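## Task

Set the spice jar, the glass jar and the prescription vial inside the gray tray, each standing upright.

## Robot and tools

Robot: two Kinova Gen3 seven-joint arms, left_arm and right_arm. Each ends in a suction cup, not fingers. The cup point is the centre of the cup rim (31 mm across), and the cup faces along that point's own +z axis. About 3 cm behind the rim the tool body widens to roughly 5 cm sideways, so leave room around it. A cup pose does not fix the elbow, so a large wrist turn can swing the elbow outward.

Frames: the scene frame has its origin at table-top height, midway between the nominal arm bases. +x points out over the table, +z points up, and left_arm sits on the +y side. Image left and right do not match arm names. Measured bases: left_arm (-0.033, +0.302, +0.047) m, right_arm (-0.015, -0.266, +0.047) m. Reported positions and quaternions (end_effector_position, end_effector_quat_wxyz) are in the scene frame and may be off by a few cm at long reach. Commanded offsets are different: they run along the arm's own Hand target axes, not scene axes.

Command row: 14 numbers, each in [-1, 1]. Numbers 1 to 7 are left_arm dx, dy, dz, rx, ry, rz, suction. Numbers 8 to 14 are the same seven for right_arm. Both arms are always in the row. dx, dy, dz scale 1.0 = 0.6 m. rx, ry, rz together form one rotation vector, with 1.0 = 180 degrees. These are offsets from the arm's Hand target as it stood when the action or move began, not absolute poses. Sending the same offset again moves the arm further. Six zeros means no new pose request for that arm. Suction is an absolute level, not an offset: 1 asks for full vacuum (about 55 kPa under ambient), a fraction asks for part of it, and 0.05 or less switches it off. It keeps its last setting. To leave a cup alone, repeat its last suction value, because a 0 turns it off.

Tools:
- execute_actions(actions, cameras): actions is a list of actions. Each action is up to 15 rows, one per 1/30 s step, and a short action holds its final row to step 15. Every row counts from the start pose of its action. An empty list returns state plus all camera images.
- move(target, speed, blend, blocking, cameras): a straight-line path for each cup point. target is one 14-number row or a list of up to 15 rows. Every row is an offset from the same starting Hand targets. speed is in m/s, from 0.002 to 0.5 (default 0.25), given as one value or one per target; turning rate is capped at twice that value in rad/s and at most 0.873 rad/s. blend is in m: 0 means stop at each corner, a larger value rounds the corner. blocking=false returns after about 0.5 s while the motion continues. Suction values from the first row are applied at the start; those of later rows apply on arrival at that row. The whole path is limited to 10 s. No obstacle avoidance.
- wait(seconds 0 to 3600): lets time pass with no new command, and returns early if a running move ends.
- stop(): brakes the current move.
- zoom_image(camera, region [x0,y0,x1,y1]): region in pixels of the latest image, at most 504 by 504. Cameras: cam_high, cam_low, cam_left_wrist, cam_right_wrist, all 896x504.
- clear_fault(arm): clears a reported torque fault on left_arm or right_arm.
- read_manual(section): licence texts only.
- finished_scene(scene): ends the scene for good. The goal must hold with the robot gone.

Results: Hand target is the last commanded pose after clipping, and the next offsets start from it. The cup often stops a little short of it; send the missing distance as a new offset. Orientation is clipped to within 32 degrees of the current orientation on each step. The move line reports done, off_target, moving, held or fault. limits=paced means the pose was clipped, and limits=held means steps were withheld. suction_measured is the vacuum reached; it stays near 0 without a seal. part_present turns 1 at 0.50 and back to 0 below 0.45. Other lines: joint torques, Flange force in tool axes (noisy, or no reading), Joint velocities, Tool commands, and Wrist depth. Wrist depth is a 7x7 grid in mm (164 to 4000), with "-" meaning no value. Glass may not show up in depth.

Picking: turn suction on, then press the rim flat onto a smooth face so it seals all round. Holes, seams and edges leak. Under vacuum the cup shortens by up to 13 mm. To release, set the object down resting on its support, switch suction off, then lift at least 20 mm. The cup springs back and may nudge the object.

Avoid: the arms are stiff, so aiming even a few mm past a firm contact presses hard. Approach slowly and back off past the cup point to end a push. Torque faults (limits 104.5 N m on the large joints, 51.3 on the wrist joints, load included, or more than 5 degrees off plan) stop the arm until clear_fault. Motors warn at 60 °C and the arm sinks at 75 °C, so limit holding loads and long reaches. Never let the arms or their loads touch each other. Do not drop glass more than a few cm, let anything leave the table, hit fixed objects, or release a moving part. Loose objects may get pushed now and then. Time spent thinking counts as elapsed time.

Each tool is called after "Call:" as a command line: name --argument value for each argument, lists and objects as JSON in quotes; but a table of rows of numbers goes row by row, as --pt "numbers of a row", without its own name.

## Session

Call:
execute_actions --actions '[]'

Scene clock: 0.00 s.
left_arm: end_effector_position=(+0.2260, +0.3261, +0.3512) suction_measured=0.01 part_present=0 end_effector_quat_wxyz=(-0.274, +0.667, -0.636, -0.274) | right_arm: end_effector_position=(+0.0614, -0.6706, +0.3050) suction_measured=0.00 part_present=0 end_effector_quat_wxyz=(+0.031, +0.705, +0.609, -0.362)
Joint positions: left_arm=[0.452 0.176 0.062 2.091 -0.683 1.407 -0.704] | right_arm=[1.124 0.309 -0.337 2.072 1.024 1.066 1.559]
Joint velocities: within noise
Joint torques (N m): no reading
Flange force (N): no reading
Wrist depth (mm): cam_left_wrist=[2429 2248 2132 619 549 493 440 / 2411 2255 2146 623 549 493 439 / 2376 2139 2167 621 551 493 439 / 2438 2550 2139 622 553 493 440 / 2447 2521 2167 623 552 496 439 / 2483 2580 2167 641 552 494 441 / 2483 2590 2160 1857 1582 1393 441] | cam_right_wrist=[2294 2286 2248 1933 1718 1542 1417 / 2531 2394 2085 1832 1658 1470 1329 / 2456 2195 1939 1740 1553 1405 1282 / 2351 2092 1847 1666 1503 1361 1253 / 2263 1950 1759 1575 1429 1310 1199 / 2146 1878 1666 1528 1378 1258 1167 / 2066 1768 1590 1454 1331 1223 1112]
Hand target: left_arm +0.2260, +0.3261, +0.3512; -0.274, +0.667, -0.636, -0.274 | right_arm +0.0614, -0.6706, +0.3050; +0.031, +0.705, +0.609, -0.362
Tool commands: left_gripper/suction=+0.0 right_gripper/suction=+0.0

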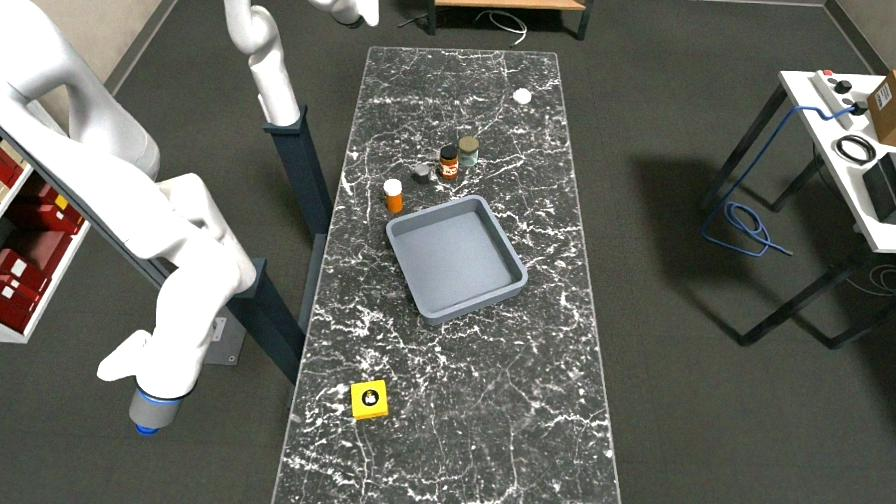

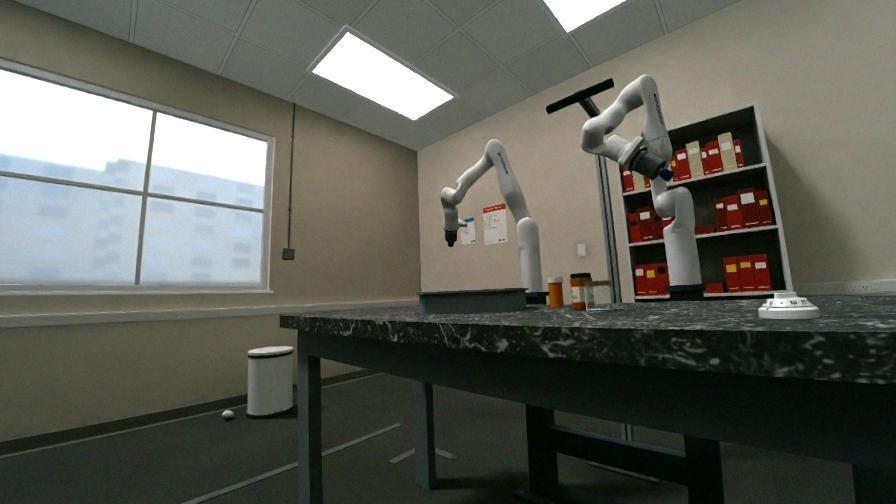

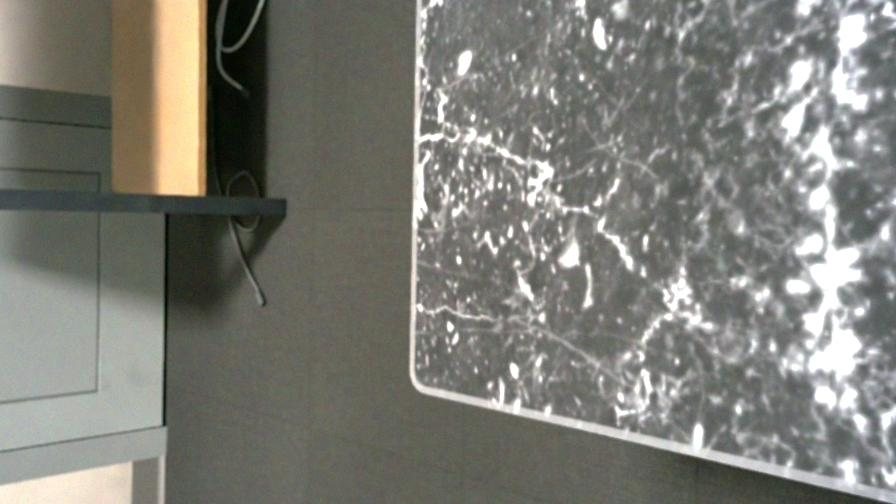

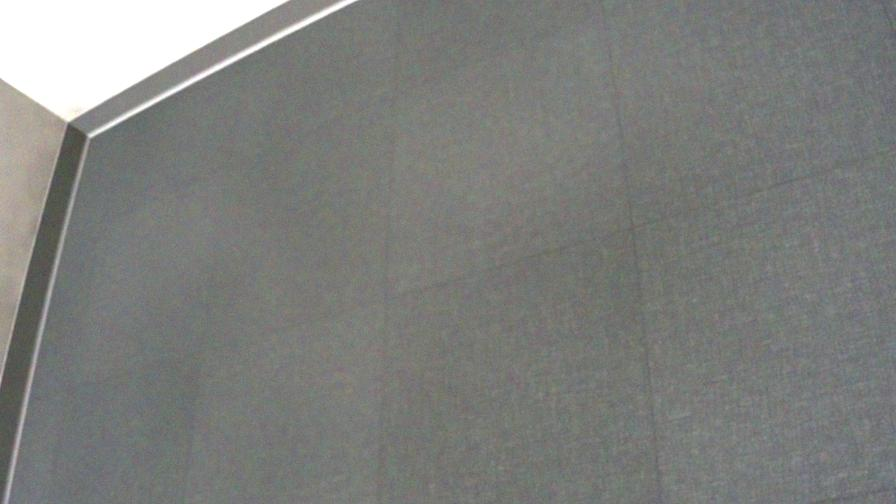

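Call:
move --target '[0.1457,-0.028,-0.386,0,0.25,0,0,0,0,0,0,0,0,0]' --speed 0.4 --cameras '["cam_left_wrist","cam_high"]'

Scene clock: 20.37 s.
left_arm: end_effector_position=(+0.2504, +0.1002, +0.4508) suction_measured=0.01 part_present=0 end_effector_quat_wxyz=(-0.010, +0.722, -0.692, +0.002) | right_arm: end_effector_position=(+0.0614, -0.6706, +0.3050) suction_measured=0.00 part_present=0 end_effector_quat_wxyz=(+0.031, +0.705, +0.609, -0.362)
Joint positions: left_arm=[0.446 0.074 0.131 1.574 -0.029 1.487 -0.953] | right_arm=[1.124 0.309 -0.337 2.072 1.024 1.066 1.559]
Joint torques (N m): left_arm=[-0.54 -9.07 0.68 -7.35 -0.27 0.04 0.21] | right_arm=[-0.8 -12.41 -0.63 -4.86 0.79 0.59 0.2]
Flange force (N): left_arm=[0.3 -0.9 1.2] | right_arm=[-1.2 3.5 4.3]
Wrist depth (mm): cam_left_wrist=[572 568 567 563 563 560 555 / 572 570 567 563 562 561 555 / 572 571 567 565 564 473 554 / 571 570 568 565 565 562 560 / 571 570 571 565 564 560 558 / 572 568 567 564 563 560 560 / 573 570 568 563 561 560 559] | cam_right_wrist=[2286 2302 2218 1956 1727 1542 1411 / 2511 2385 2059 1827 1637 1473 1339 / 2465 2210 1933 1749 1556 1411 1305 / 2376 2078 1837 1662 1507 1361 1251 / 2271 1991 1754 1579 1438 1310 1212 / 2160 1852 1666 1517 1381 1261 1161 / 2034 1773 1605 1454 1329 1214 1114]
Hand target: left_arm +0.2504, +0.1001, +0.4508; -0.010, +0.722, -0.692, +0.002 | right_arm +0.0614, -0.6706, +0.3050; +0.031, +0.705, +0.609, -0.362
Off the commanded pose: left_arm 0.000 m, 0 deg | right_arm 0.000 m, 0 deg.
move: done
Images, in order (width x height): cam_high 896x504, cam_left_wrist 896x504.

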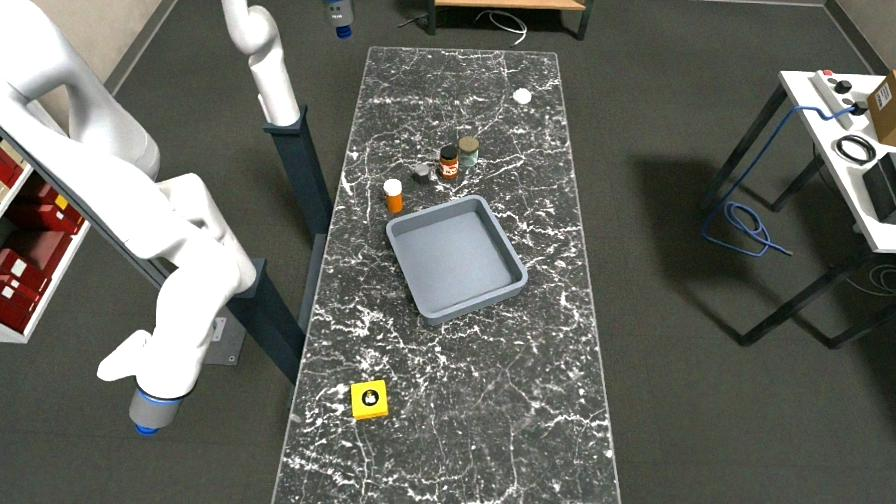

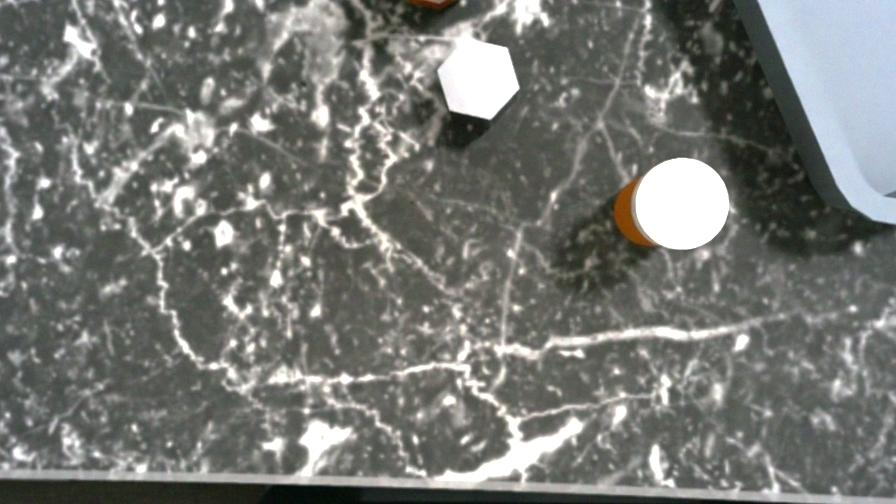

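Call:
move --target '[0.075,-0.197,0.0025,-0.0055,0.0037,0.0134,0,0,0,0,0,0,0,0]' --speed 0.4 --cameras '["cam_left_wrist"]'

Scene clock: 39.50 s.
left_arm: end_effector_position=(+0.3703, +0.0601, +0.4509) suction_measured=0.01 part_present=0 end_effector_quat_wxyz=(+0.000, +0.707, -0.707, +0.000) | right_arm: end_effector_position=(+0.0614, -0.6706, +0.3050) suction_measured=0.00 part_present=0 end_effector_quat_wxyz=(+0.031, +0.705, +0.609, -0.362)
Joint positions: left_arm=[0.413 0.38 0.124 1.179 -0.046 1.585 -1.046] | right_arm=[1.124 0.309 -0.337 2.072 1.024 1.066 1.559]
Joint torques (N m): left_arm=[-0.48 -14.02 1.05 -7.5 -0.42 0.01 0.16] | right_arm=[-0.77 -12.42 -0.59 -4.99 0.81 0.57 0.17]
Flange force (N): left_arm=[0.0 0.6 1.4] | right_arm=[-1.0 3.4 4.2]
Wrist depth (mm): cam_left_wrist=[566 498 562 561 559 556 553 / 565 564 562 563 560 557 554 / 566 564 475 563 561 557 554 / 567 565 566 564 564 558 558 / 570 567 567 564 563 563 555 / 569 570 566 566 519 560 505 / 569 569 567 566 563 563 564] | cam_right_wrist=[2294 2310 2225 1927 1718 1553 1420 / 2540 2376 2066 1837 1641 1470 1348 / 2465 2232 1950 1731 1560 1432 1303 / 2343 2085 1822 1662 1493 1361 1244 / 2263 1979 1759 1598 1432 1313 1212 / 2125 1857 1666 1517 1376 1268 1169 / 2009 1778 1582 1451 1331 1217 1120]
Hand target: left_arm +0.3704, +0.0601, +0.4509; +0.000, +0.707, -0.707, +0.000 | right_arm +0.0614, -0.6706, +0.3050; +0.031, +0.705, +0.609, -0.362
Off the commanded pose: left_arm 0.000 m, 0 deg | right_arm 0.000 m, 0 deg.
move: done

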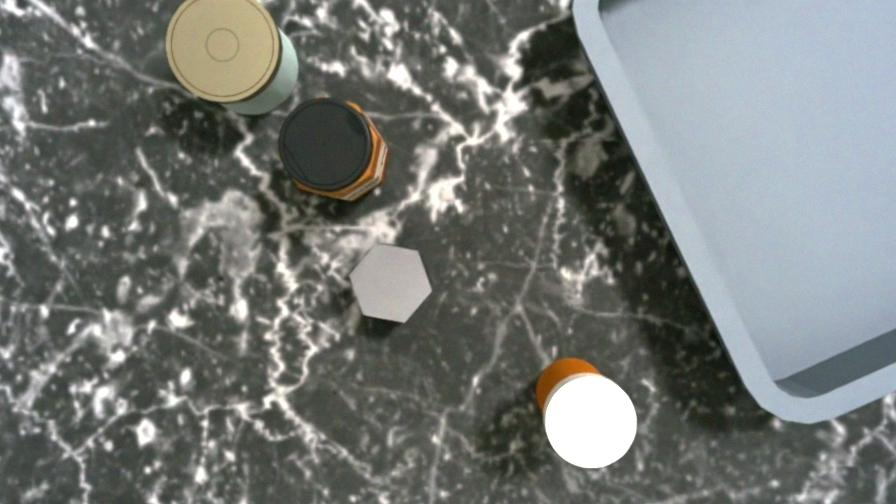

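Call:
move --pt "0.121 0.0523 0.518 0 0 0 1 0 0 0 0 0 0 0" --pt "0.121 0.0523 0.593 0 0 0 1 0 0 0 0 0 0 0" --pt "0.121 0.0523 0.61 0 0 0 1 0 0 0 0 0 0 0" --speed '[0.4,0.12,0.02]' --blend '[0.02,0.002,0]' --cameras '["cam_high","cam_low"]'

Scene clock: 92.97 s.
left_arm: end_effector_position=(+0.3389, -0.0124, +0.0850) suction_measured=0.01 part_present=0 end_effector_quat_wxyz=(+0.000, +0.707, -0.707, +0.000) | right_arm: end_effector_position=(+0.0614, -0.6706, +0.3050) suction_measured=0.00 part_present=0 end_effector_quat_wxyz=(+0.031, +0.705, +0.609, -0.362)
Joint positions: left_arm=[0.594 0.821 0.093 1.717 -0.119 0.609 -0.819] | right_arm=[1.124 0.309 -0.337 2.072 1.024 1.066 1.559]
Joint torques (N m): left_arm=[-0.48 -16.91 1.4 -3.92 -0.37 0.09 0.21] | right_arm=[-0.77 -12.41 -0.64 -4.94 0.78 0.58 0.2]
Flange force (N): left_arm=[0.9 0.6 0.4] | right_arm=[-1.0 3.5 4.3]
Wrist depth (mm): cam_left_wrist=[197 196 195 195 195 - - / 197 196 196 196 195 195 - / 197 197 196 196 195 195 - / 197 197 197 196 196 195 - / 198 197 197 196 196 196 - / 198 198 197 197 196 196 196 / 198 198 197 197 197 196 196] | cam_right_wrist=[2294 2302 2218 1927 1731 1538 1402 / 2474 2368 2040 1827 1633 1480 1348 / 2456 2203 1956 1740 1564 1414 1292 / 2343 2066 1837 1653 1503 1364 1256 / 2263 1979 1754 1575 1429 1313 1206 / 2132 1873 1653 1510 1376 1268 1163 / 2040 1782 1590 1460 1318 1214 1116]
Hand target: left_arm +0.3389, -0.0124, +0.0849; +0.000, +0.707, -0.707, +0.000 | right_arm +0.0614, -0.6706, +0.3050; +0.031, +0.705, +0.609, -0.362
Off the commanded pose: left_arm 0.000 m, 0 deg | right_arm 0.000 m, 0 deg.
move: done

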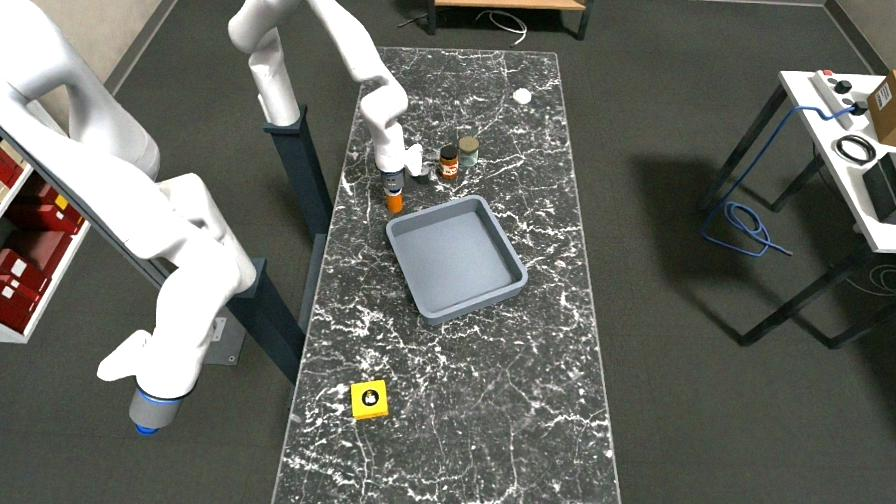

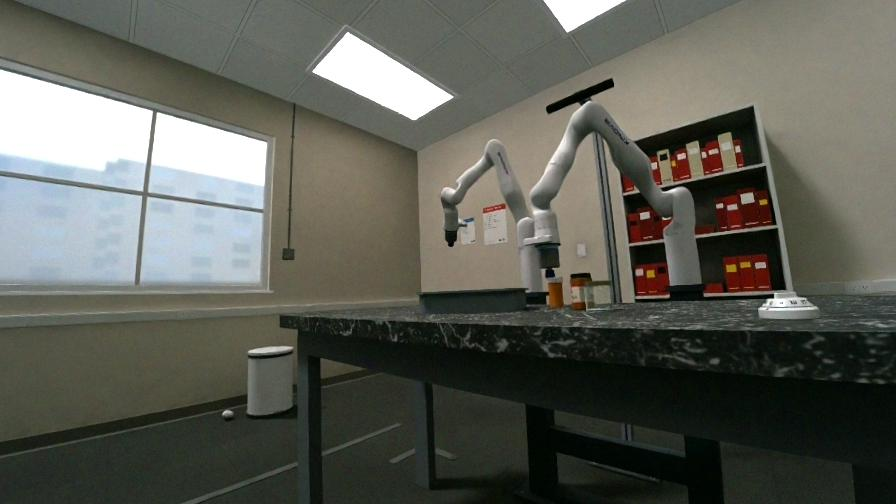

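Call:
zoom_image --camera "cam_low" --region '[500, 230, 640, 330]'

Call:
move --target '[0,0,0.0083,0,0,0,1,0,0,0,0,0,0,0]' --speed 0.02

Scaled by 3.600 from the camera's image (finer frame: 1280x720).

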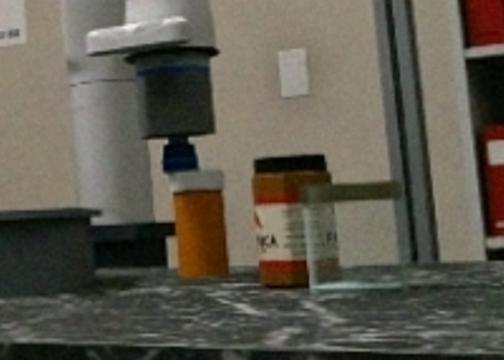

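Scene clock: 97.60 s.
left_arm: end_effector_position=(+0.3389, -0.0124, +0.0800) suction_measured=0.01 part_present=0 end_effector_quat_wxyz=(+0.000, +0.707, -0.707, +0.000) | right_arm: end_effector_position=(+0.0614, -0.6706, +0.3050) suction_measured=0.00 part_present=0 end_effector_quat_wxyz=(+0.031, +0.705, +0.609, -0.362)
Joint positions: left_arm=[0.595 0.83 0.091 1.718 -0.12 0.598 -0.818] | right_arm=[1.124 0.309 -0.337 2.072 1.024 1.066 1.559]
Joint torques (N m): left_arm=[-0.46 -14.88 1.26 -3.23 -0.41 0.17 0.25] | right_arm=[-0.8 -12.39 -0.69 -4.91 0.81 0.57 0.15]
Flange force (N): left_arm=[0.4 1.0 -3.7] | right_arm=[-1.3 3.3 4.2]
Wrist depth (mm): cam_left_wrist=[191 191 191 190 190 - - / 192 191 191 190 190 190 - / 192 191 191 191 190 190 - / 192 192 192 191 191 190 - / 193 192 192 191 191 191 190 / 193 193 192 192 191 191 191 / 193 193 193 192 192 191 191] | cam_right_wrist=[2318 2343 2263 1922 1718 1538 1396 / 2483 2376 2053 1827 1645 1490 1356 / 2447 2240 1944 1763 1567 1414 1303 / 2411 2066 1857 1670 1500 1364 1249 / 2255 1944 1745 1586 1432 1303 1201 / 2146 1868 1658 1517 1376 1268 1163 / 2040 1763 1602 1445 1323 1212 1122]
Hand target: left_arm +0.3389, -0.0124, +0.0799; +0.000, +0.707, -0.707, +0.000 | right_arm +0.0614, -0.6706, +0.3050; +0.031, +0.705, +0.609, -0.362
Off the commanded pose: left_arm 0.000 m, 0 deg | right_arm 0.000 m, 0 deg.
move: done

Call:
move --target '[0,0,0.005,0,0,0,1,0,0,0,0,0,0,0]' --speed 0.02

Scene clock: 110.30 s.
left_arm: end_effector_position=(+0.3390, -0.0124, +0.0770) suction_measured=0.01 part_present=0 end_effector_quat_wxyz=(+0.000, +0.707, -0.707, +0.000) | right_arm: end_effector_position=(+0.0614, -0.6706, +0.3050) suction_measured=0.00 part_present=0 end_effector_quat_wxyz=(+0.031, +0.705, +0.609, -0.362)
Joint positions: left_arm=[0.595 0.836 0.09 1.719 -0.121 0.592 -0.818] | right_arm=[1.124 0.309 -0.337 2.072 1.024 1.066 1.559]
Joint torques (N m): left_arm=[-0.62 -5.35 0.47 -0.04 -0.48 -0.26 0.2] | right_arm=[-0.76 -12.45 -0.63 -4.94 0.77 0.57 0.18]
Flange force (N): left_arm=[0.8 1.2 -24.4] | right_arm=[-1.1 3.6 4.3]
Wrist depth (mm): cam_left_wrist=[189 189 188 188 187 - - / 189 189 188 188 188 188 - / 189 189 189 189 188 188 - / 190 190 189 189 188 188 - / 190 190 190 189 189 188 188 / 190 190 190 189 189 188 188 / 191 190 190 189 189 189 189] | cam_right_wrist=[2278 2326 2210 1927 1713 1538 1393 / 2438 2402 2066 1842 1629 1473 1348 / 2438 2210 1944 1745 1564 1399 1290 / 2368 2078 1837 1653 1497 1364 1253 / 2286 1985 1736 1590 1438 1318 1197 / 2132 1884 1683 1521 1376 1261 1161 / 2003 1763 1594 1457 1321 1219 1109]
Hand target: left_arm +0.3389, -0.0124, +0.0769; +0.000, +0.707, -0.707, +0.000 | right_arm +0.0614, -0.6706, +0.3050; +0.031, +0.705, +0.609, -0.362
Off the commanded pose: left_arm 0.000 m, 0 deg | right_arm 0.000 m, 0 deg.
move: done

Call:
move --target '[0,0,-0.02,0,0,0,0,0,0,0,0,0,0,0]' --cameras '["cam_high","cam_low","cam_left_wrist"]'

Call:
zoom_image --camera "cam_high" --region '[340, 130, 500, 220]'

Call:
zoom_image --camera "cam_low" --region '[520, 240, 630, 320]'

Scene clock: 120.43 s.
left_arm: end_effector_position=(+0.3389, -0.0124, +0.0888) suction_measured=0.01 part_present=0 end_effector_quat_wxyz=(+0.000, +0.707, -0.707, +0.000) | right_arm: end_effector_position=(+0.0614, -0.6706, +0.3050) suction_measured=0.00 part_present=0 end_effector_quat_wxyz=(+0.031, +0.705, +0.609, -0.362)
Joint positions: left_arm=[0.593 0.813 0.094 1.716 -0.118 0.618 -0.82] | right_arm=[1.124 0.309 -0.337 2.072 1.024 1.066 1.559]
Joint torques (N m): left_arm=[-0.54 -16.65 1.3 -4.11 -0.43 -0.04 0.21] | right_arm=[-0.78 -12.46 -0.64 -4.91 0.84 0.6 0.19]
Flange force (N): left_arm=[0.7 1.0 -0.3] | right_arm=[-1.2 3.6 4.3]
Wrist depth (mm): cam_left_wrist=[200 200 199 199 198 - - / 200 200 199 199 198 - - / 201 200 200 199 199 199 - / 201 201 200 200 199 199 - / 201 201 200 200 200 199 - / 202 201 201 200 200 200 199 / 202 202 201 188 200 200 199] | cam_right_wrist=[2310 2302 2203 1933 1709 1538 1420 / 2521 2351 2078 1837 1645 1477 1348 / 2465 2210 1939 1749 1567 1417 1298 / 2343 2098 1842 1658 1487 1353 1249 / 2255 1950 1754 1590 1432 1310 1208 / 2125 1847 1658 1521 1384 1270 1169 / 2040 1792 1594 1457 1331 1223 1116]
Hand target: left_arm +0.3389, -0.0124, +0.0889; +0.000, +0.707, -0.707, +0.000 | right_arm +0.0614, -0.6706, +0.3050; +0.031, +0.705, +0.609, -0.362
Off the commanded pose: left_arm 0.000 m, 0 deg | right_arm 0.000 m, 0 deg.
move: done

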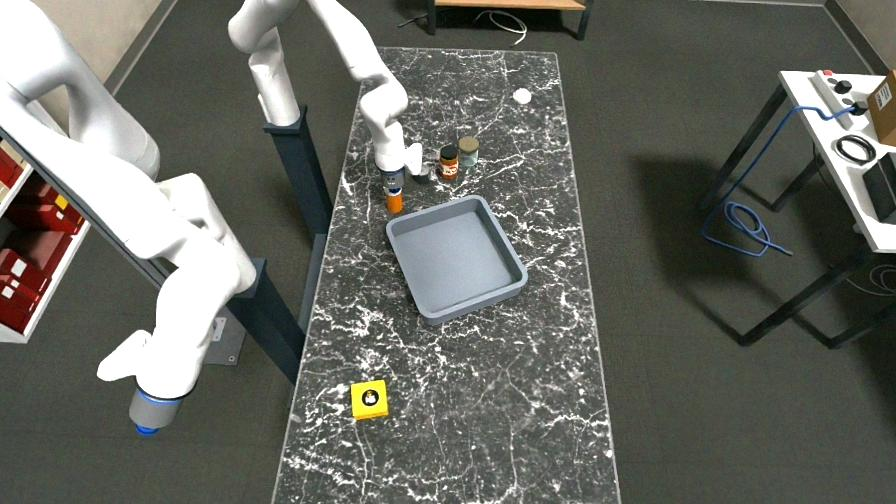

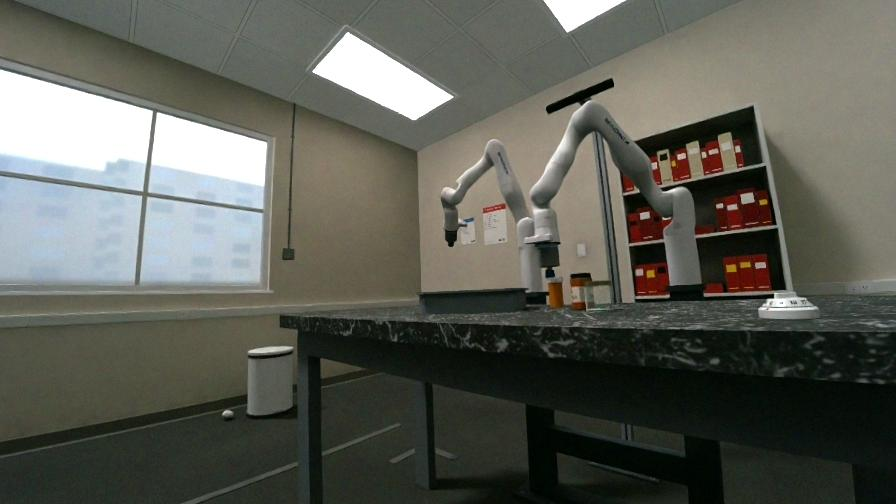

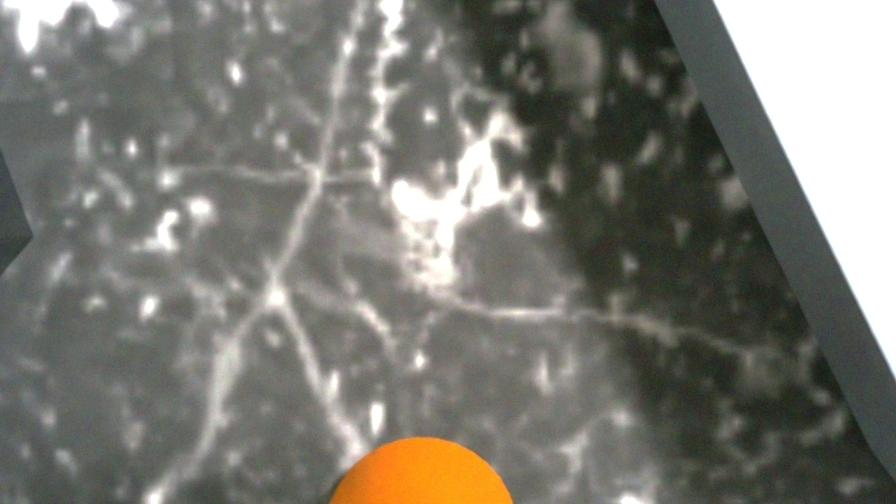

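Scaled by 3.150 from the camera's image (finer frame: 1280x720).

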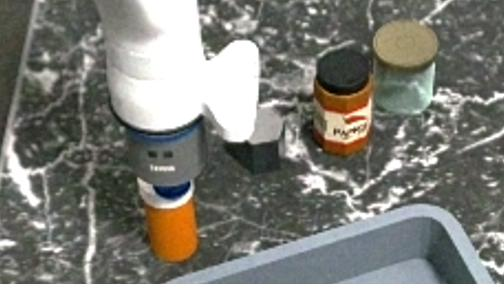

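Scaled by 4.582 from the camera's image (finer frame: 1280x720).

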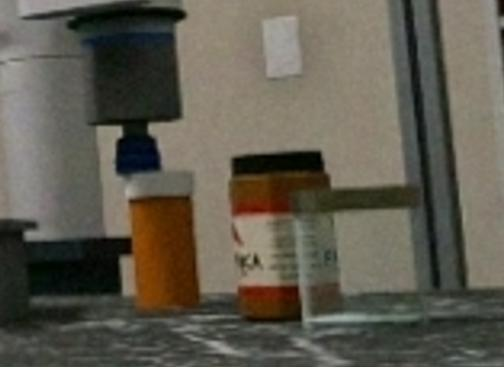

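Call:
zoom_image --camera "cam_high" --region '[374, 172, 414, 217]'

Call:
zoom_image --camera "cam_low" --region '[535, 260, 575, 315]'

Scaled by 11.200 from the camera's image (finer frame: 1280x720).

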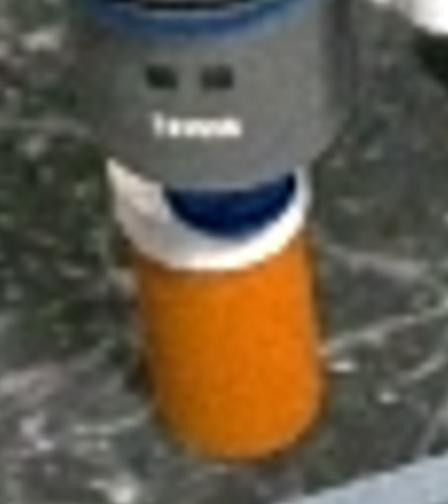

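Scaled by 9.164 from the camera's image (finer frame: 1280x720).

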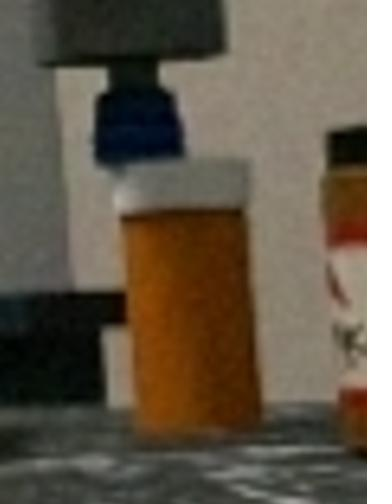

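Call:
move --pt "-0.025 0.01 0 0 0 0 1 0 0 0 0 0 0 0" --pt "-0.025 0.01 0.0195 0 0 0 1 0 0 0 0 0 0 0" --speed '[0.05,0.02]'

Call:
wait --seconds 0.2

Scene clock: 149.27 s.
left_arm: end_effector_position=(+0.3330, +0.0026, +0.0774) suction_measured=0.01 part_present=0 end_effector_quat_wxyz=(+0.000, +0.707, -0.707, +0.000) | right_arm: end_effector_position=(+0.0614, -0.6706, +0.3050) suction_measured=0.00 part_present=0 end_effector_quat_wxyz=(+0.031, +0.705, +0.609, -0.362)
Joint positions: left_arm=[0.577 0.817 0.089 1.771 -0.123 0.559 -0.831] | right_arm=[1.124 0.309 -0.337 2.072 1.024 1.066 1.559]
Joint torques (N m): left_arm=[-0.61 -9.87 0.77 -1.4 -0.47 -0.28 0.21] | right_arm=[-0.79 -12.47 -0.6 -4.91 0.81 0.57 0.19]
Flange force (N): left_arm=[1.4 0.4 -14.7] | right_arm=[-1.2 3.6 4.3]
Wrist depth (mm): cam_left_wrist=[189 189 188 188 187 187 183 / 189 189 189 188 188 187 185 / 190 189 189 189 188 188 187 / 190 190 189 189 189 188 188 / 190 190 190 189 189 188 188 / 191 190 190 190 189 189 188 / 191 191 190 190 189 189 189] | cam_right_wrist=[2278 2286 2232 1933 1700 1542 1411 / 2502 2385 2034 1837 1645 1483 1348 / 2447 2232 1944 1740 1560 1432 1285 / 2318 2098 1852 1670 1497 1373 1249 / 2255 1962 1749 1575 1445 1310 1208 / 2132 1842 1670 1528 1367 1253 1169 / 2046 1778 1579 1467 1329 1221 1120]
Hand target: left_arm +0.3329, +0.0026, +0.0772; +0.000, +0.707, -0.707, +0.000 | right_arm +0.0614, -0.6706, +0.3050; +0.031, +0.705, +0.609, -0.362
Off the commanded pose: left_arm 0.000 m, 0 deg | right_arm 0.000 m, 0 deg.
move: done

Scene clock: 149.47 s.
left_arm: end_effector_position=(+0.3329, +0.0026, +0.0772) suction_measured=0.01 part_present=0 end_effector_quat_wxyz=(+0.000, +0.707, -0.707, +0.000) | right_arm: end_effector_position=(+0.0614, -0.6706, +0.3050) suction_measured=0.00 part_present=0 end_effector_quat_wxyz=(+0.031, +0.705, +0.609, -0.362)
Joint positions: left_arm=[0.577 0.817 0.089 1.771 -0.123 0.559 -0.831] | right_arm=[1.124 0.309 -0.337 2.072 1.024 1.066 1.559]
Joint torques (N m): left_arm=[-0.68 -8.36 0.57 -0.9 -0.49 -0.15 0.21] | right_arm=[-0.84 -12.39 -0.62 -4.86 0.78 0.59 0.2]
Flange force (N): left_arm=[1.3 0.9 -17.6] | right_arm=[-1.3 3.5 4.3]
Wrist depth (mm): cam_left_wrist=[189 189 188 188 188 187 182 / 189 189 189 188 188 188 185 / 190 189 189 189 188 188 187 / 190 190 189 189 188 188 188 / 190 190 190 189 189 188 188 / 191 190 190 189 189 189 188 / 191 191 190 190 189 189 189] | cam_right_wrist=[2326 2271 2232 1933 1740 1546 1414 / 2438 2402 2034 1852 1625 1490 1348 / 2420 2203 1950 1740 1571 1411 1290 / 2335 2072 1847 1662 1500 1361 1256 / 2263 1956 1763 1590 1438 1321 1206 / 2139 1857 1666 1500 1390 1270 1167 / 2040 1807 1586 1467 1337 1221 1112]
Hand target: left_arm +0.3329, +0.0026, +0.0772; +0.000, +0.707, -0.707, +0.000 | right_arm +0.0614, -0.6706, +0.3050; +0.031, +0.705, +0.609, -0.362
Tool commands: left_gripper/suction=+1.0 right_gripper/suction=+0.0
Off the commanded pose: left_arm 0.000 m, 0 deg | right_arm 0.000 m, 0 deg.
wait: 0.20 s; at rest by 0.17 s

Call:
wait --seconds 0.1 --cameras '["cam_high","cam_low"]'

Call:
zoom_image --camera "cam_high" --region '[374, 172, 414, 217]'

Call:
zoom_image --camera "cam_low" --region '[535, 260, 575, 315]'

Scene clock: 153.00 s.
left_arm: end_effector_position=(+0.3329, +0.0026, +0.0772) suction_measured=0.01 part_present=0 end_effector_quat_wxyz=(+0.000, +0.707, -0.707, +0.000) | right_arm: end_effector_position=(+0.0614, -0.6706, +0.3050) suction_measured=0.00 part_present=0 end_effector_quat_wxyz=(+0.031, +0.705, +0.609, -0.362)
Joint positions: left_arm=[0.577 0.817 0.089 1.771 -0.123 0.559 -0.831] | right_arm=[1.124 0.309 -0.337 2.072 1.024 1.066 1.559]
Joint torques (N m): left_arm=[-0.71 -7.83 0.54 -0.66 -0.46 -0.08 0.18] | right_arm=[-0.79 -12.41 -0.59 -4.93 0.79 0.57 0.17]
Flange force (N): left_arm=[1.4 0.9 -18.6] | right_arm=[-1.1 3.4 4.2]
Wrist depth (mm): cam_left_wrist=[189 189 189 188 188 187 183 / 189 189 189 188 188 187 185 / 190 189 189 188 188 188 187 / 190 189 189 189 188 188 188 / 190 190 189 189 189 188 188 / 191 190 190 189 189 189 188 / 191 190 190 189 189 189 189] | cam_right_wrist=[2310 2294 2218 1939 1718 1553 1402 / 2483 2394 2085 1847 1645 1493 1339 / 2483 2210 1962 1736 1560 1411 1290 / 2368 2112 1852 1674 1503 1356 1244 / 2225 1967 1773 1586 1432 1313 1199 / 2132 1868 1674 1524 1384 1268 1171 / 2034 1768 1579 1457 1326 1219 1111]
Hand target: left_arm +0.3329, +0.0026, +0.0772; +0.000, +0.707, -0.707, +0.000 | right_arm +0.0614, -0.6706, +0.3050; +0.031, +0.705, +0.609, -0.362
Tool commands: left_gripper/suction=+1.0 right_gripper/suction=+0.0
Off the commanded pose: left_arm 0.000 m, 0 deg | right_arm 0.000 m, 0 deg.
wait: 0.10 s; at rest from the start

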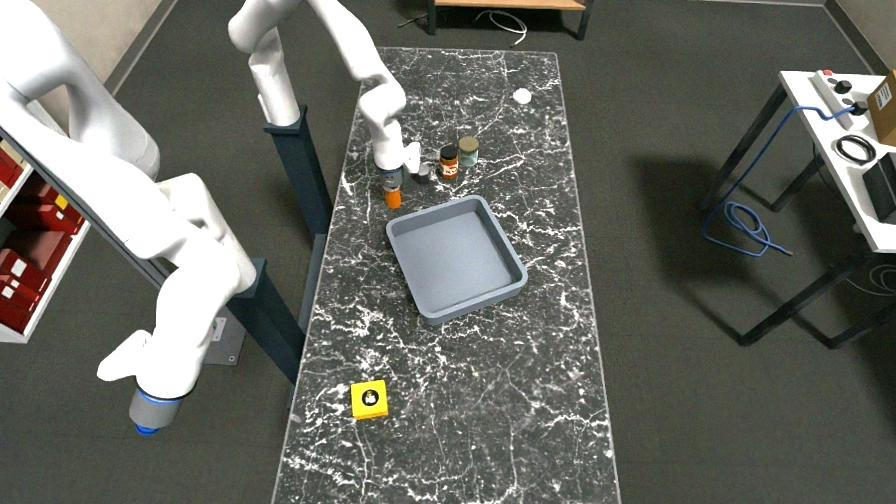

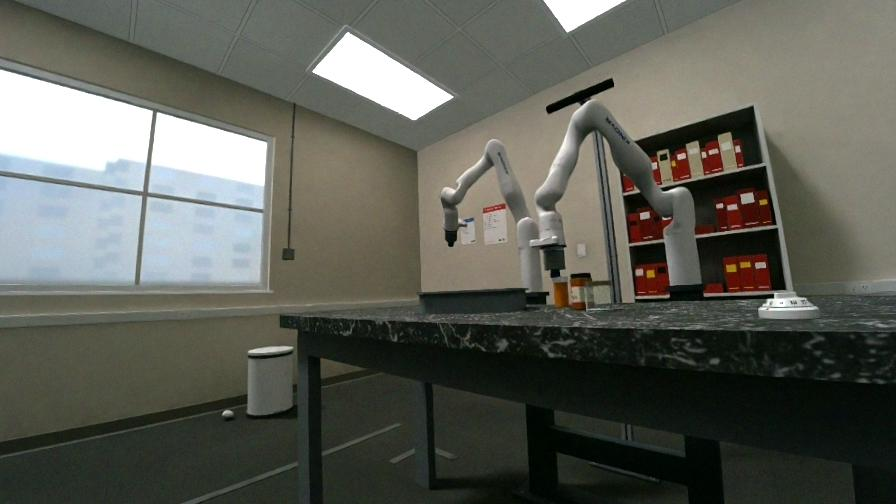

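Scaled by 11.200 from the camera's image (finer frame: 1280x720).

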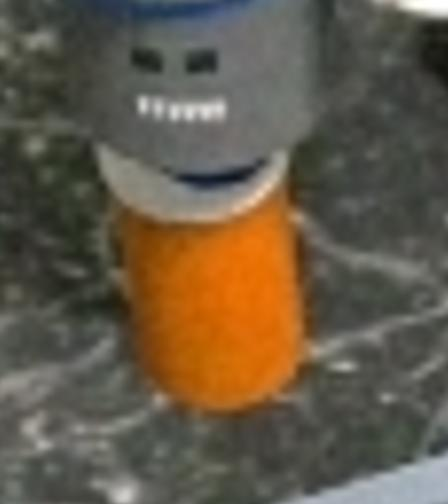

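Scaled by 9.164 from the camera's image (finer frame: 1280x720).

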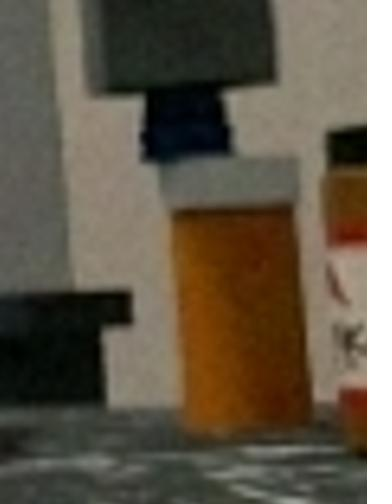

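Call:
move --pt "0 0 -0.05 0 0 0 1 0 0 0 0 0 0 0" --pt "-0.026 0.01 -0.05 0 0 0 1 0 0 0 0 0 0 0" --pt "-0.026 0.01 -0.012 0 0 0 1 0 0 0 0 0 0 0" --speed '[0.08,0.08,0.04]' --cameras '["cam_high","cam_low"]'

Call:
zoom_image --camera "cam_high" --region '[374, 172, 414, 217]'

Call:
zoom_image --camera "cam_low" --region '[535, 260, 575, 315]'

Scene clock: 167.03 s.
left_arm: end_effector_position=(+0.3269, +0.0182, +0.0845) suction_measured=0.58 part_present=1 end_effector_quat_wxyz=(+0.000, +0.707, -0.707, +0.000) | right_arm: end_effector_position=(+0.0614, -0.6706, +0.3050) suction_measured=0.00 part_present=0 end_effector_quat_wxyz=(+0.031, +0.705, +0.609, -0.362)
Joint positions: left_arm=[0.555 0.784 0.091 1.822 -0.125 0.542 -0.847] | right_arm=[1.124 0.309 -0.337 2.072 1.024 1.066 1.559]
Joint torques (N m): left_arm=[-0.48 -17.01 1.3 -3.82 -0.38 -0.07 0.22] | right_arm=[-0.78 -12.44 -0.61 -4.88 0.81 0.6 0.17]
Flange force (N): left_arm=[1.3 0.2 2.1] | right_arm=[-1.3 3.5 4.2]
Wrist depth (mm): cam_left_wrist=[196 195 195 195 194 194 193 / - 196 195 195 195 194 194 / - 196 196 195 195 194 194 / 197 197 196 196 195 195 194 / 197 197 196 196 196 195 195 / 198 197 197 196 196 196 195 / 198 198 197 177 196 196 196] | cam_right_wrist=[2326 2318 2225 1950 1731 1553 1399 / 2511 2394 2098 1832 1629 1477 1342 / 2474 2210 1933 1745 1579 1408 1292 / 2360 2092 1842 1653 1514 1364 1251 / 2286 1962 1759 1571 1448 1308 1208 / 2139 1868 1662 1521 1381 1268 1165 / 2040 1792 1590 1467 1331 1221 1114]
Hand target: left_arm +0.3269, +0.0182, +0.0844; +0.000, +0.707, -0.707, +0.000 | right_arm +0.0614, -0.6706, +0.3050; +0.031, +0.705, +0.609, -0.362
Off the commanded pose: left_arm 0.000 m, 0 deg | right_arm 0.000 m, 0 deg.
move: done

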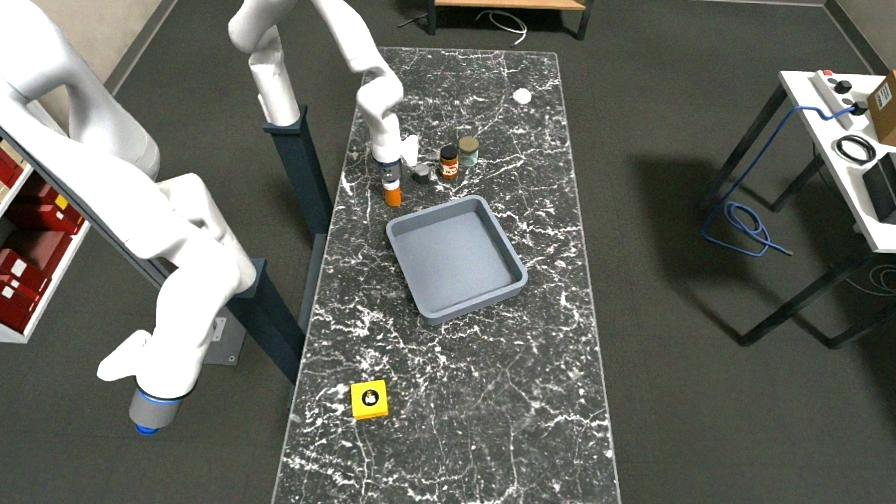

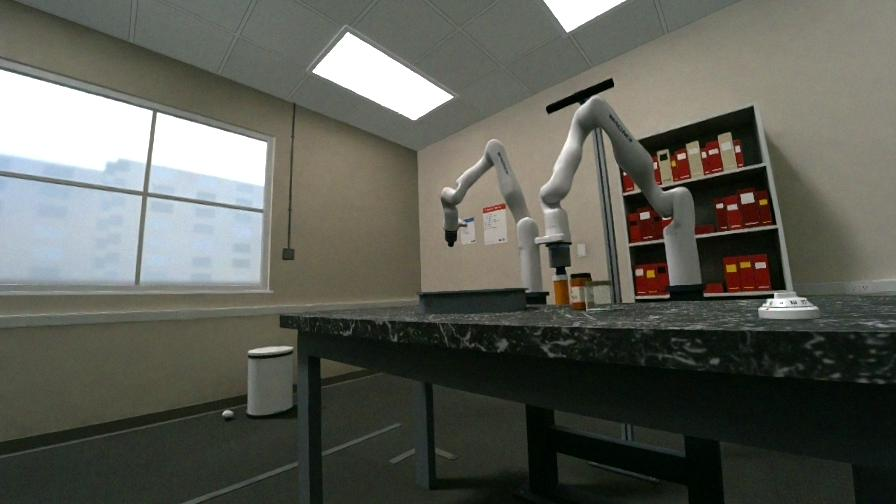

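Scaled by 11.200 from the camera's image (finer frame: 1280x720).

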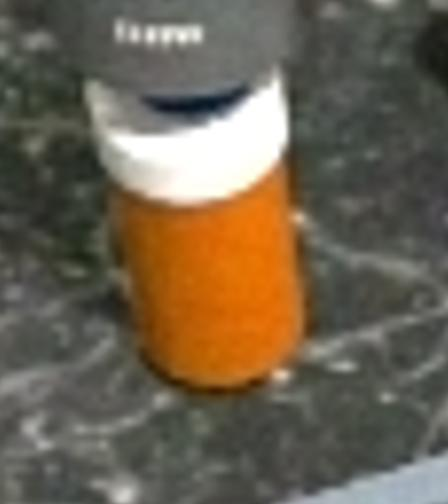

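Scaled by 9.164 from the camera's image (finer frame: 1280x720).

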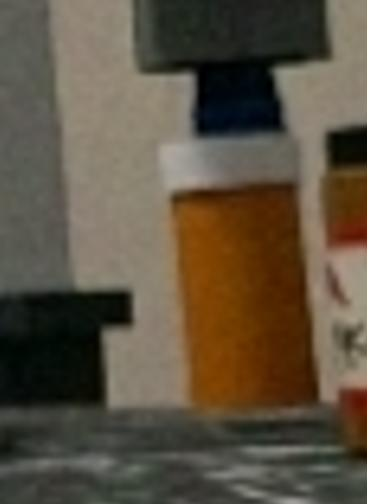

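Call:
move --pt "0 0 -0.14 0 0 0 1 0 0 0 0 0 0 0" --pt "0.2837 -0.1218 -0.15 0 0 0 1 0 0 0 0 0 0 0" --pt "0.2837 -0.1218 -0.015 0 0 0 1 0 0 0 0 0 0 0" --speed '[0.15,0.2,0.1]' --blend '[0.02,0.02,0]' --cameras '["cam_high","cam_left_wrist"]'

Call:
zoom_image --camera "cam_high" --region '[370, 140, 550, 330]'

Scene clock: 177.90 s.
left_arm: end_effector_position=(+0.3999, -0.1521, +0.0935) suction_measured=0.96 part_present=1 end_effector_quat_wxyz=(+0.000, +0.707, -0.707, +0.000) | right_arm: end_effector_position=(+0.0614, -0.6706, +0.3050) suction_measured=0.00 part_present=0 end_effector_quat_wxyz=(+0.031, +0.705, +0.609, -0.362)
Joint positions: left_arm=[0.718 1.05 0.121 1.107 -0.125 0.991 -0.727] | right_arm=[1.124 0.309 -0.337 2.072 1.024 1.066 1.559]
Joint torques (N m): left_arm=[-0.46 -21.75 1.59 -6.24 -0.42 0.14 0.23] | right_arm=[-0.82 -12.44 -0.65 -4.96 0.82 0.58 0.19]
Flange force (N): left_arm=[-0.3 1.1 1.2] | right_arm=[-1.1 3.4 4.3]
Wrist depth (mm): cam_left_wrist=[200 200 200 199 198 198 198 / 201 200 200 200 199 198 198 / 201 201 200 200 199 199 198 / 201 201 201 200 199 199 199 / 202 201 201 200 200 199 199 / 202 202 201 201 200 200 199 / 193 202 202 179 200 200 200] | cam_right_wrist=[2286 2278 2203 1922 1709 1553 1408 / 2502 2385 2053 1837 1625 1477 1345 / 2465 2174 1950 1745 1564 1411 1303 / 2351 2053 1842 1653 1483 1359 1251 / 2248 1962 1759 1586 1441 1305 1214 / 2153 1862 1653 1510 1390 1263 1165 / 2053 1773 1586 1448 1323 1210 1112]
Hand target: left_arm +0.3999, -0.1521, +0.0934; +0.000, +0.707, -0.707, +0.000 | right_arm +0.0614, -0.6706, +0.3050; +0.031, +0.705, +0.609, -0.362
Off the commanded pose: left_arm 0.000 m, 0 deg | right_arm 0.000 m, 0 deg.
move: done

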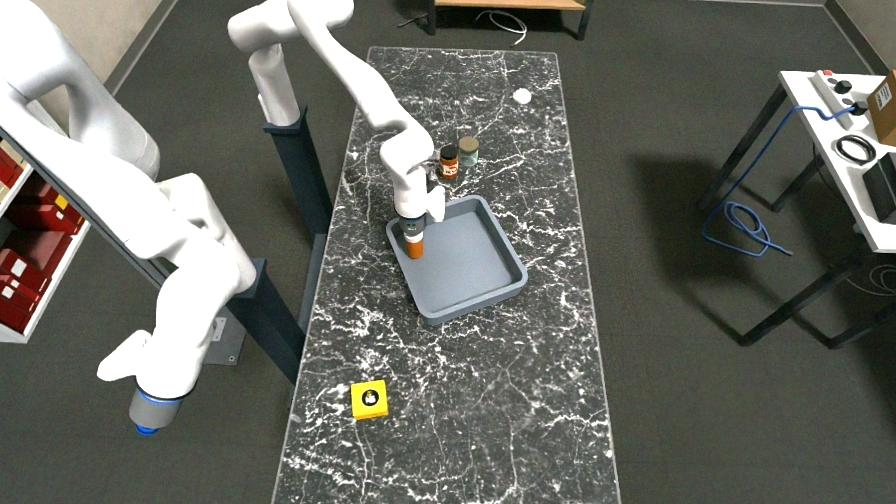

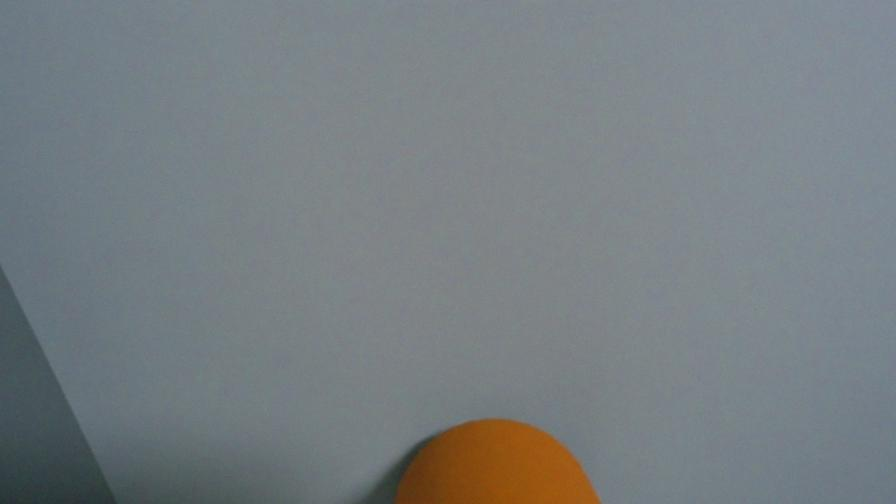

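Scaled by 2.653 from the camera's image (finer frame: 1280x720).

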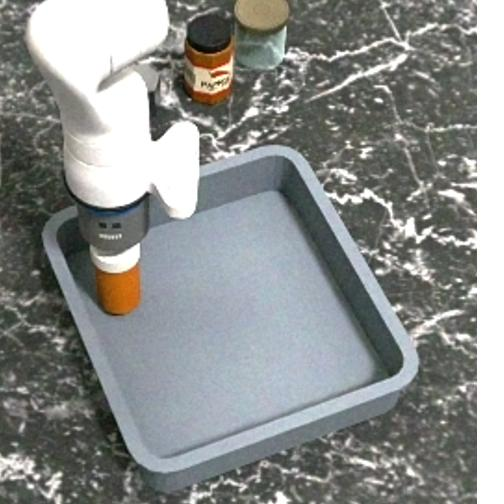

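Call:
move --target '[0,0,0.0167,0,0,0,1,0,0,0,0,0,0,0]' --speed 0.03

Scene clock: 183.03 s.
left_arm: end_effector_position=(+0.3999, -0.1521, +0.0834) suction_measured=1.00 part_present=1 end_effector_quat_wxyz=(+0.000, +0.707, -0.707, +0.000) | right_arm: end_effector_position=(+0.0614, -0.6706, +0.3050) suction_measured=0.00 part_present=0 end_effector_quat_wxyz=(+0.031, +0.705, +0.609, -0.362)
Joint positions: left_arm=[0.718 1.065 0.119 1.11 -0.126 0.974 -0.726] | right_arm=[1.124 0.309 -0.337 2.072 1.024 1.066 1.559]
Joint torques (N m): left_arm=[-0.52 -22.22 1.53 -6.23 -0.44 0.18 0.23] | right_arm=[-0.79 -12.39 -0.66 -4.94 0.76 0.62 0.19]
Flange force (N): left_arm=[0.1 0.9 1.9] | right_arm=[-1.0 3.3 4.5]
Wrist depth (mm): cam_left_wrist=[190 190 189 189 188 188 188 / 191 190 190 189 189 188 188 / 191 190 190 190 189 189 188 / 191 191 190 190 190 189 189 / 191 191 190 190 190 189 189 / 192 191 191 190 190 190 189 / 192 192 191 181 190 190 189] | cam_right_wrist=[2335 2278 2195 1956 1713 1546 1399 / 2456 2376 2066 1842 1617 1490 1342 / 2474 2225 1991 1740 1564 1402 1295 / 2360 2085 1862 1679 1500 1367 1249 / 2271 1991 1731 1571 1429 1298 1203 / 2174 1873 1649 1500 1381 1268 1167 / 2053 1778 1582 1457 1323 1221 1114]
Hand target: left_arm +0.3999, -0.1520, +0.0833; +0.000, +0.707, -0.707, +0.000 | right_arm +0.0614, -0.6706, +0.3050; +0.031, +0.705, +0.609, -0.362
Off the commanded pose: left_arm 0.000 m, 0 deg | right_arm 0.000 m, 0 deg.
move: done

Not in contact; step down further, release on contact.

Call:
move --target '[0,0,0.0067,0,0,0,1,0,0,0,0,0,0,0]' --speed 0.02

Scene clock: 186.77 s.
left_arm: end_effector_position=(+0.4000, -0.1522, +0.0797) suction_measured=0.99 part_present=1 end_effector_quat_wxyz=(+0.000, +0.707, -0.707, +0.000) | right_arm: end_effector_position=(+0.0614, -0.6706, +0.3050) suction_measured=0.00 part_present=0 end_effector_quat_wxyz=(+0.031, +0.705, +0.609, -0.362)
Joint positions: left_arm=[0.719 1.071 0.119 1.111 -0.127 0.967 -0.726] | right_arm=[1.124 0.309 -0.337 2.072 1.024 1.066 1.559]
Joint torques (N m): left_arm=[0.55 4.14 0.81 3.31 -0.17 -1.42 0.26] | right_arm=[-0.77 -12.44 -0.6 -4.93 0.82 0.53 0.13]
Flange force (N): left_arm=[-2.8 1.3 -42.6] | right_arm=[-1.3 3.5 4.0]
Wrist depth (mm): cam_left_wrist=[189 188 188 188 187 187 187 / 189 189 188 188 188 187 187 / 189 189 189 188 188 188 187 / 189 189 189 188 188 188 187 / 190 189 189 189 188 188 188 / 190 190 189 189 188 188 188 / 190 190 190 183 189 188 188] | cam_right_wrist=[2302 2294 2248 1967 1727 1538 1414 / 2540 2385 2066 1827 1633 1477 1337 / 2474 2195 1950 1736 1560 1423 1295 / 2351 2078 1847 1658 1493 1367 1249 / 2255 1950 1740 1575 1435 1308 1197 / 2146 1878 1666 1521 1376 1263 1163 / 2021 1797 1598 1448 1342 1219 1116]
Hand target: left_arm +0.3999, -0.1521, +0.0793; +0.000, +0.707, -0.707, +0.000 | right_arm +0.0614, -0.6706, +0.3050; +0.031, +0.705, +0.609, -0.362
Off the commanded pose: left_arm 0.000 m, 0 deg | right_arm 0.000 m, 0 deg.
move: done


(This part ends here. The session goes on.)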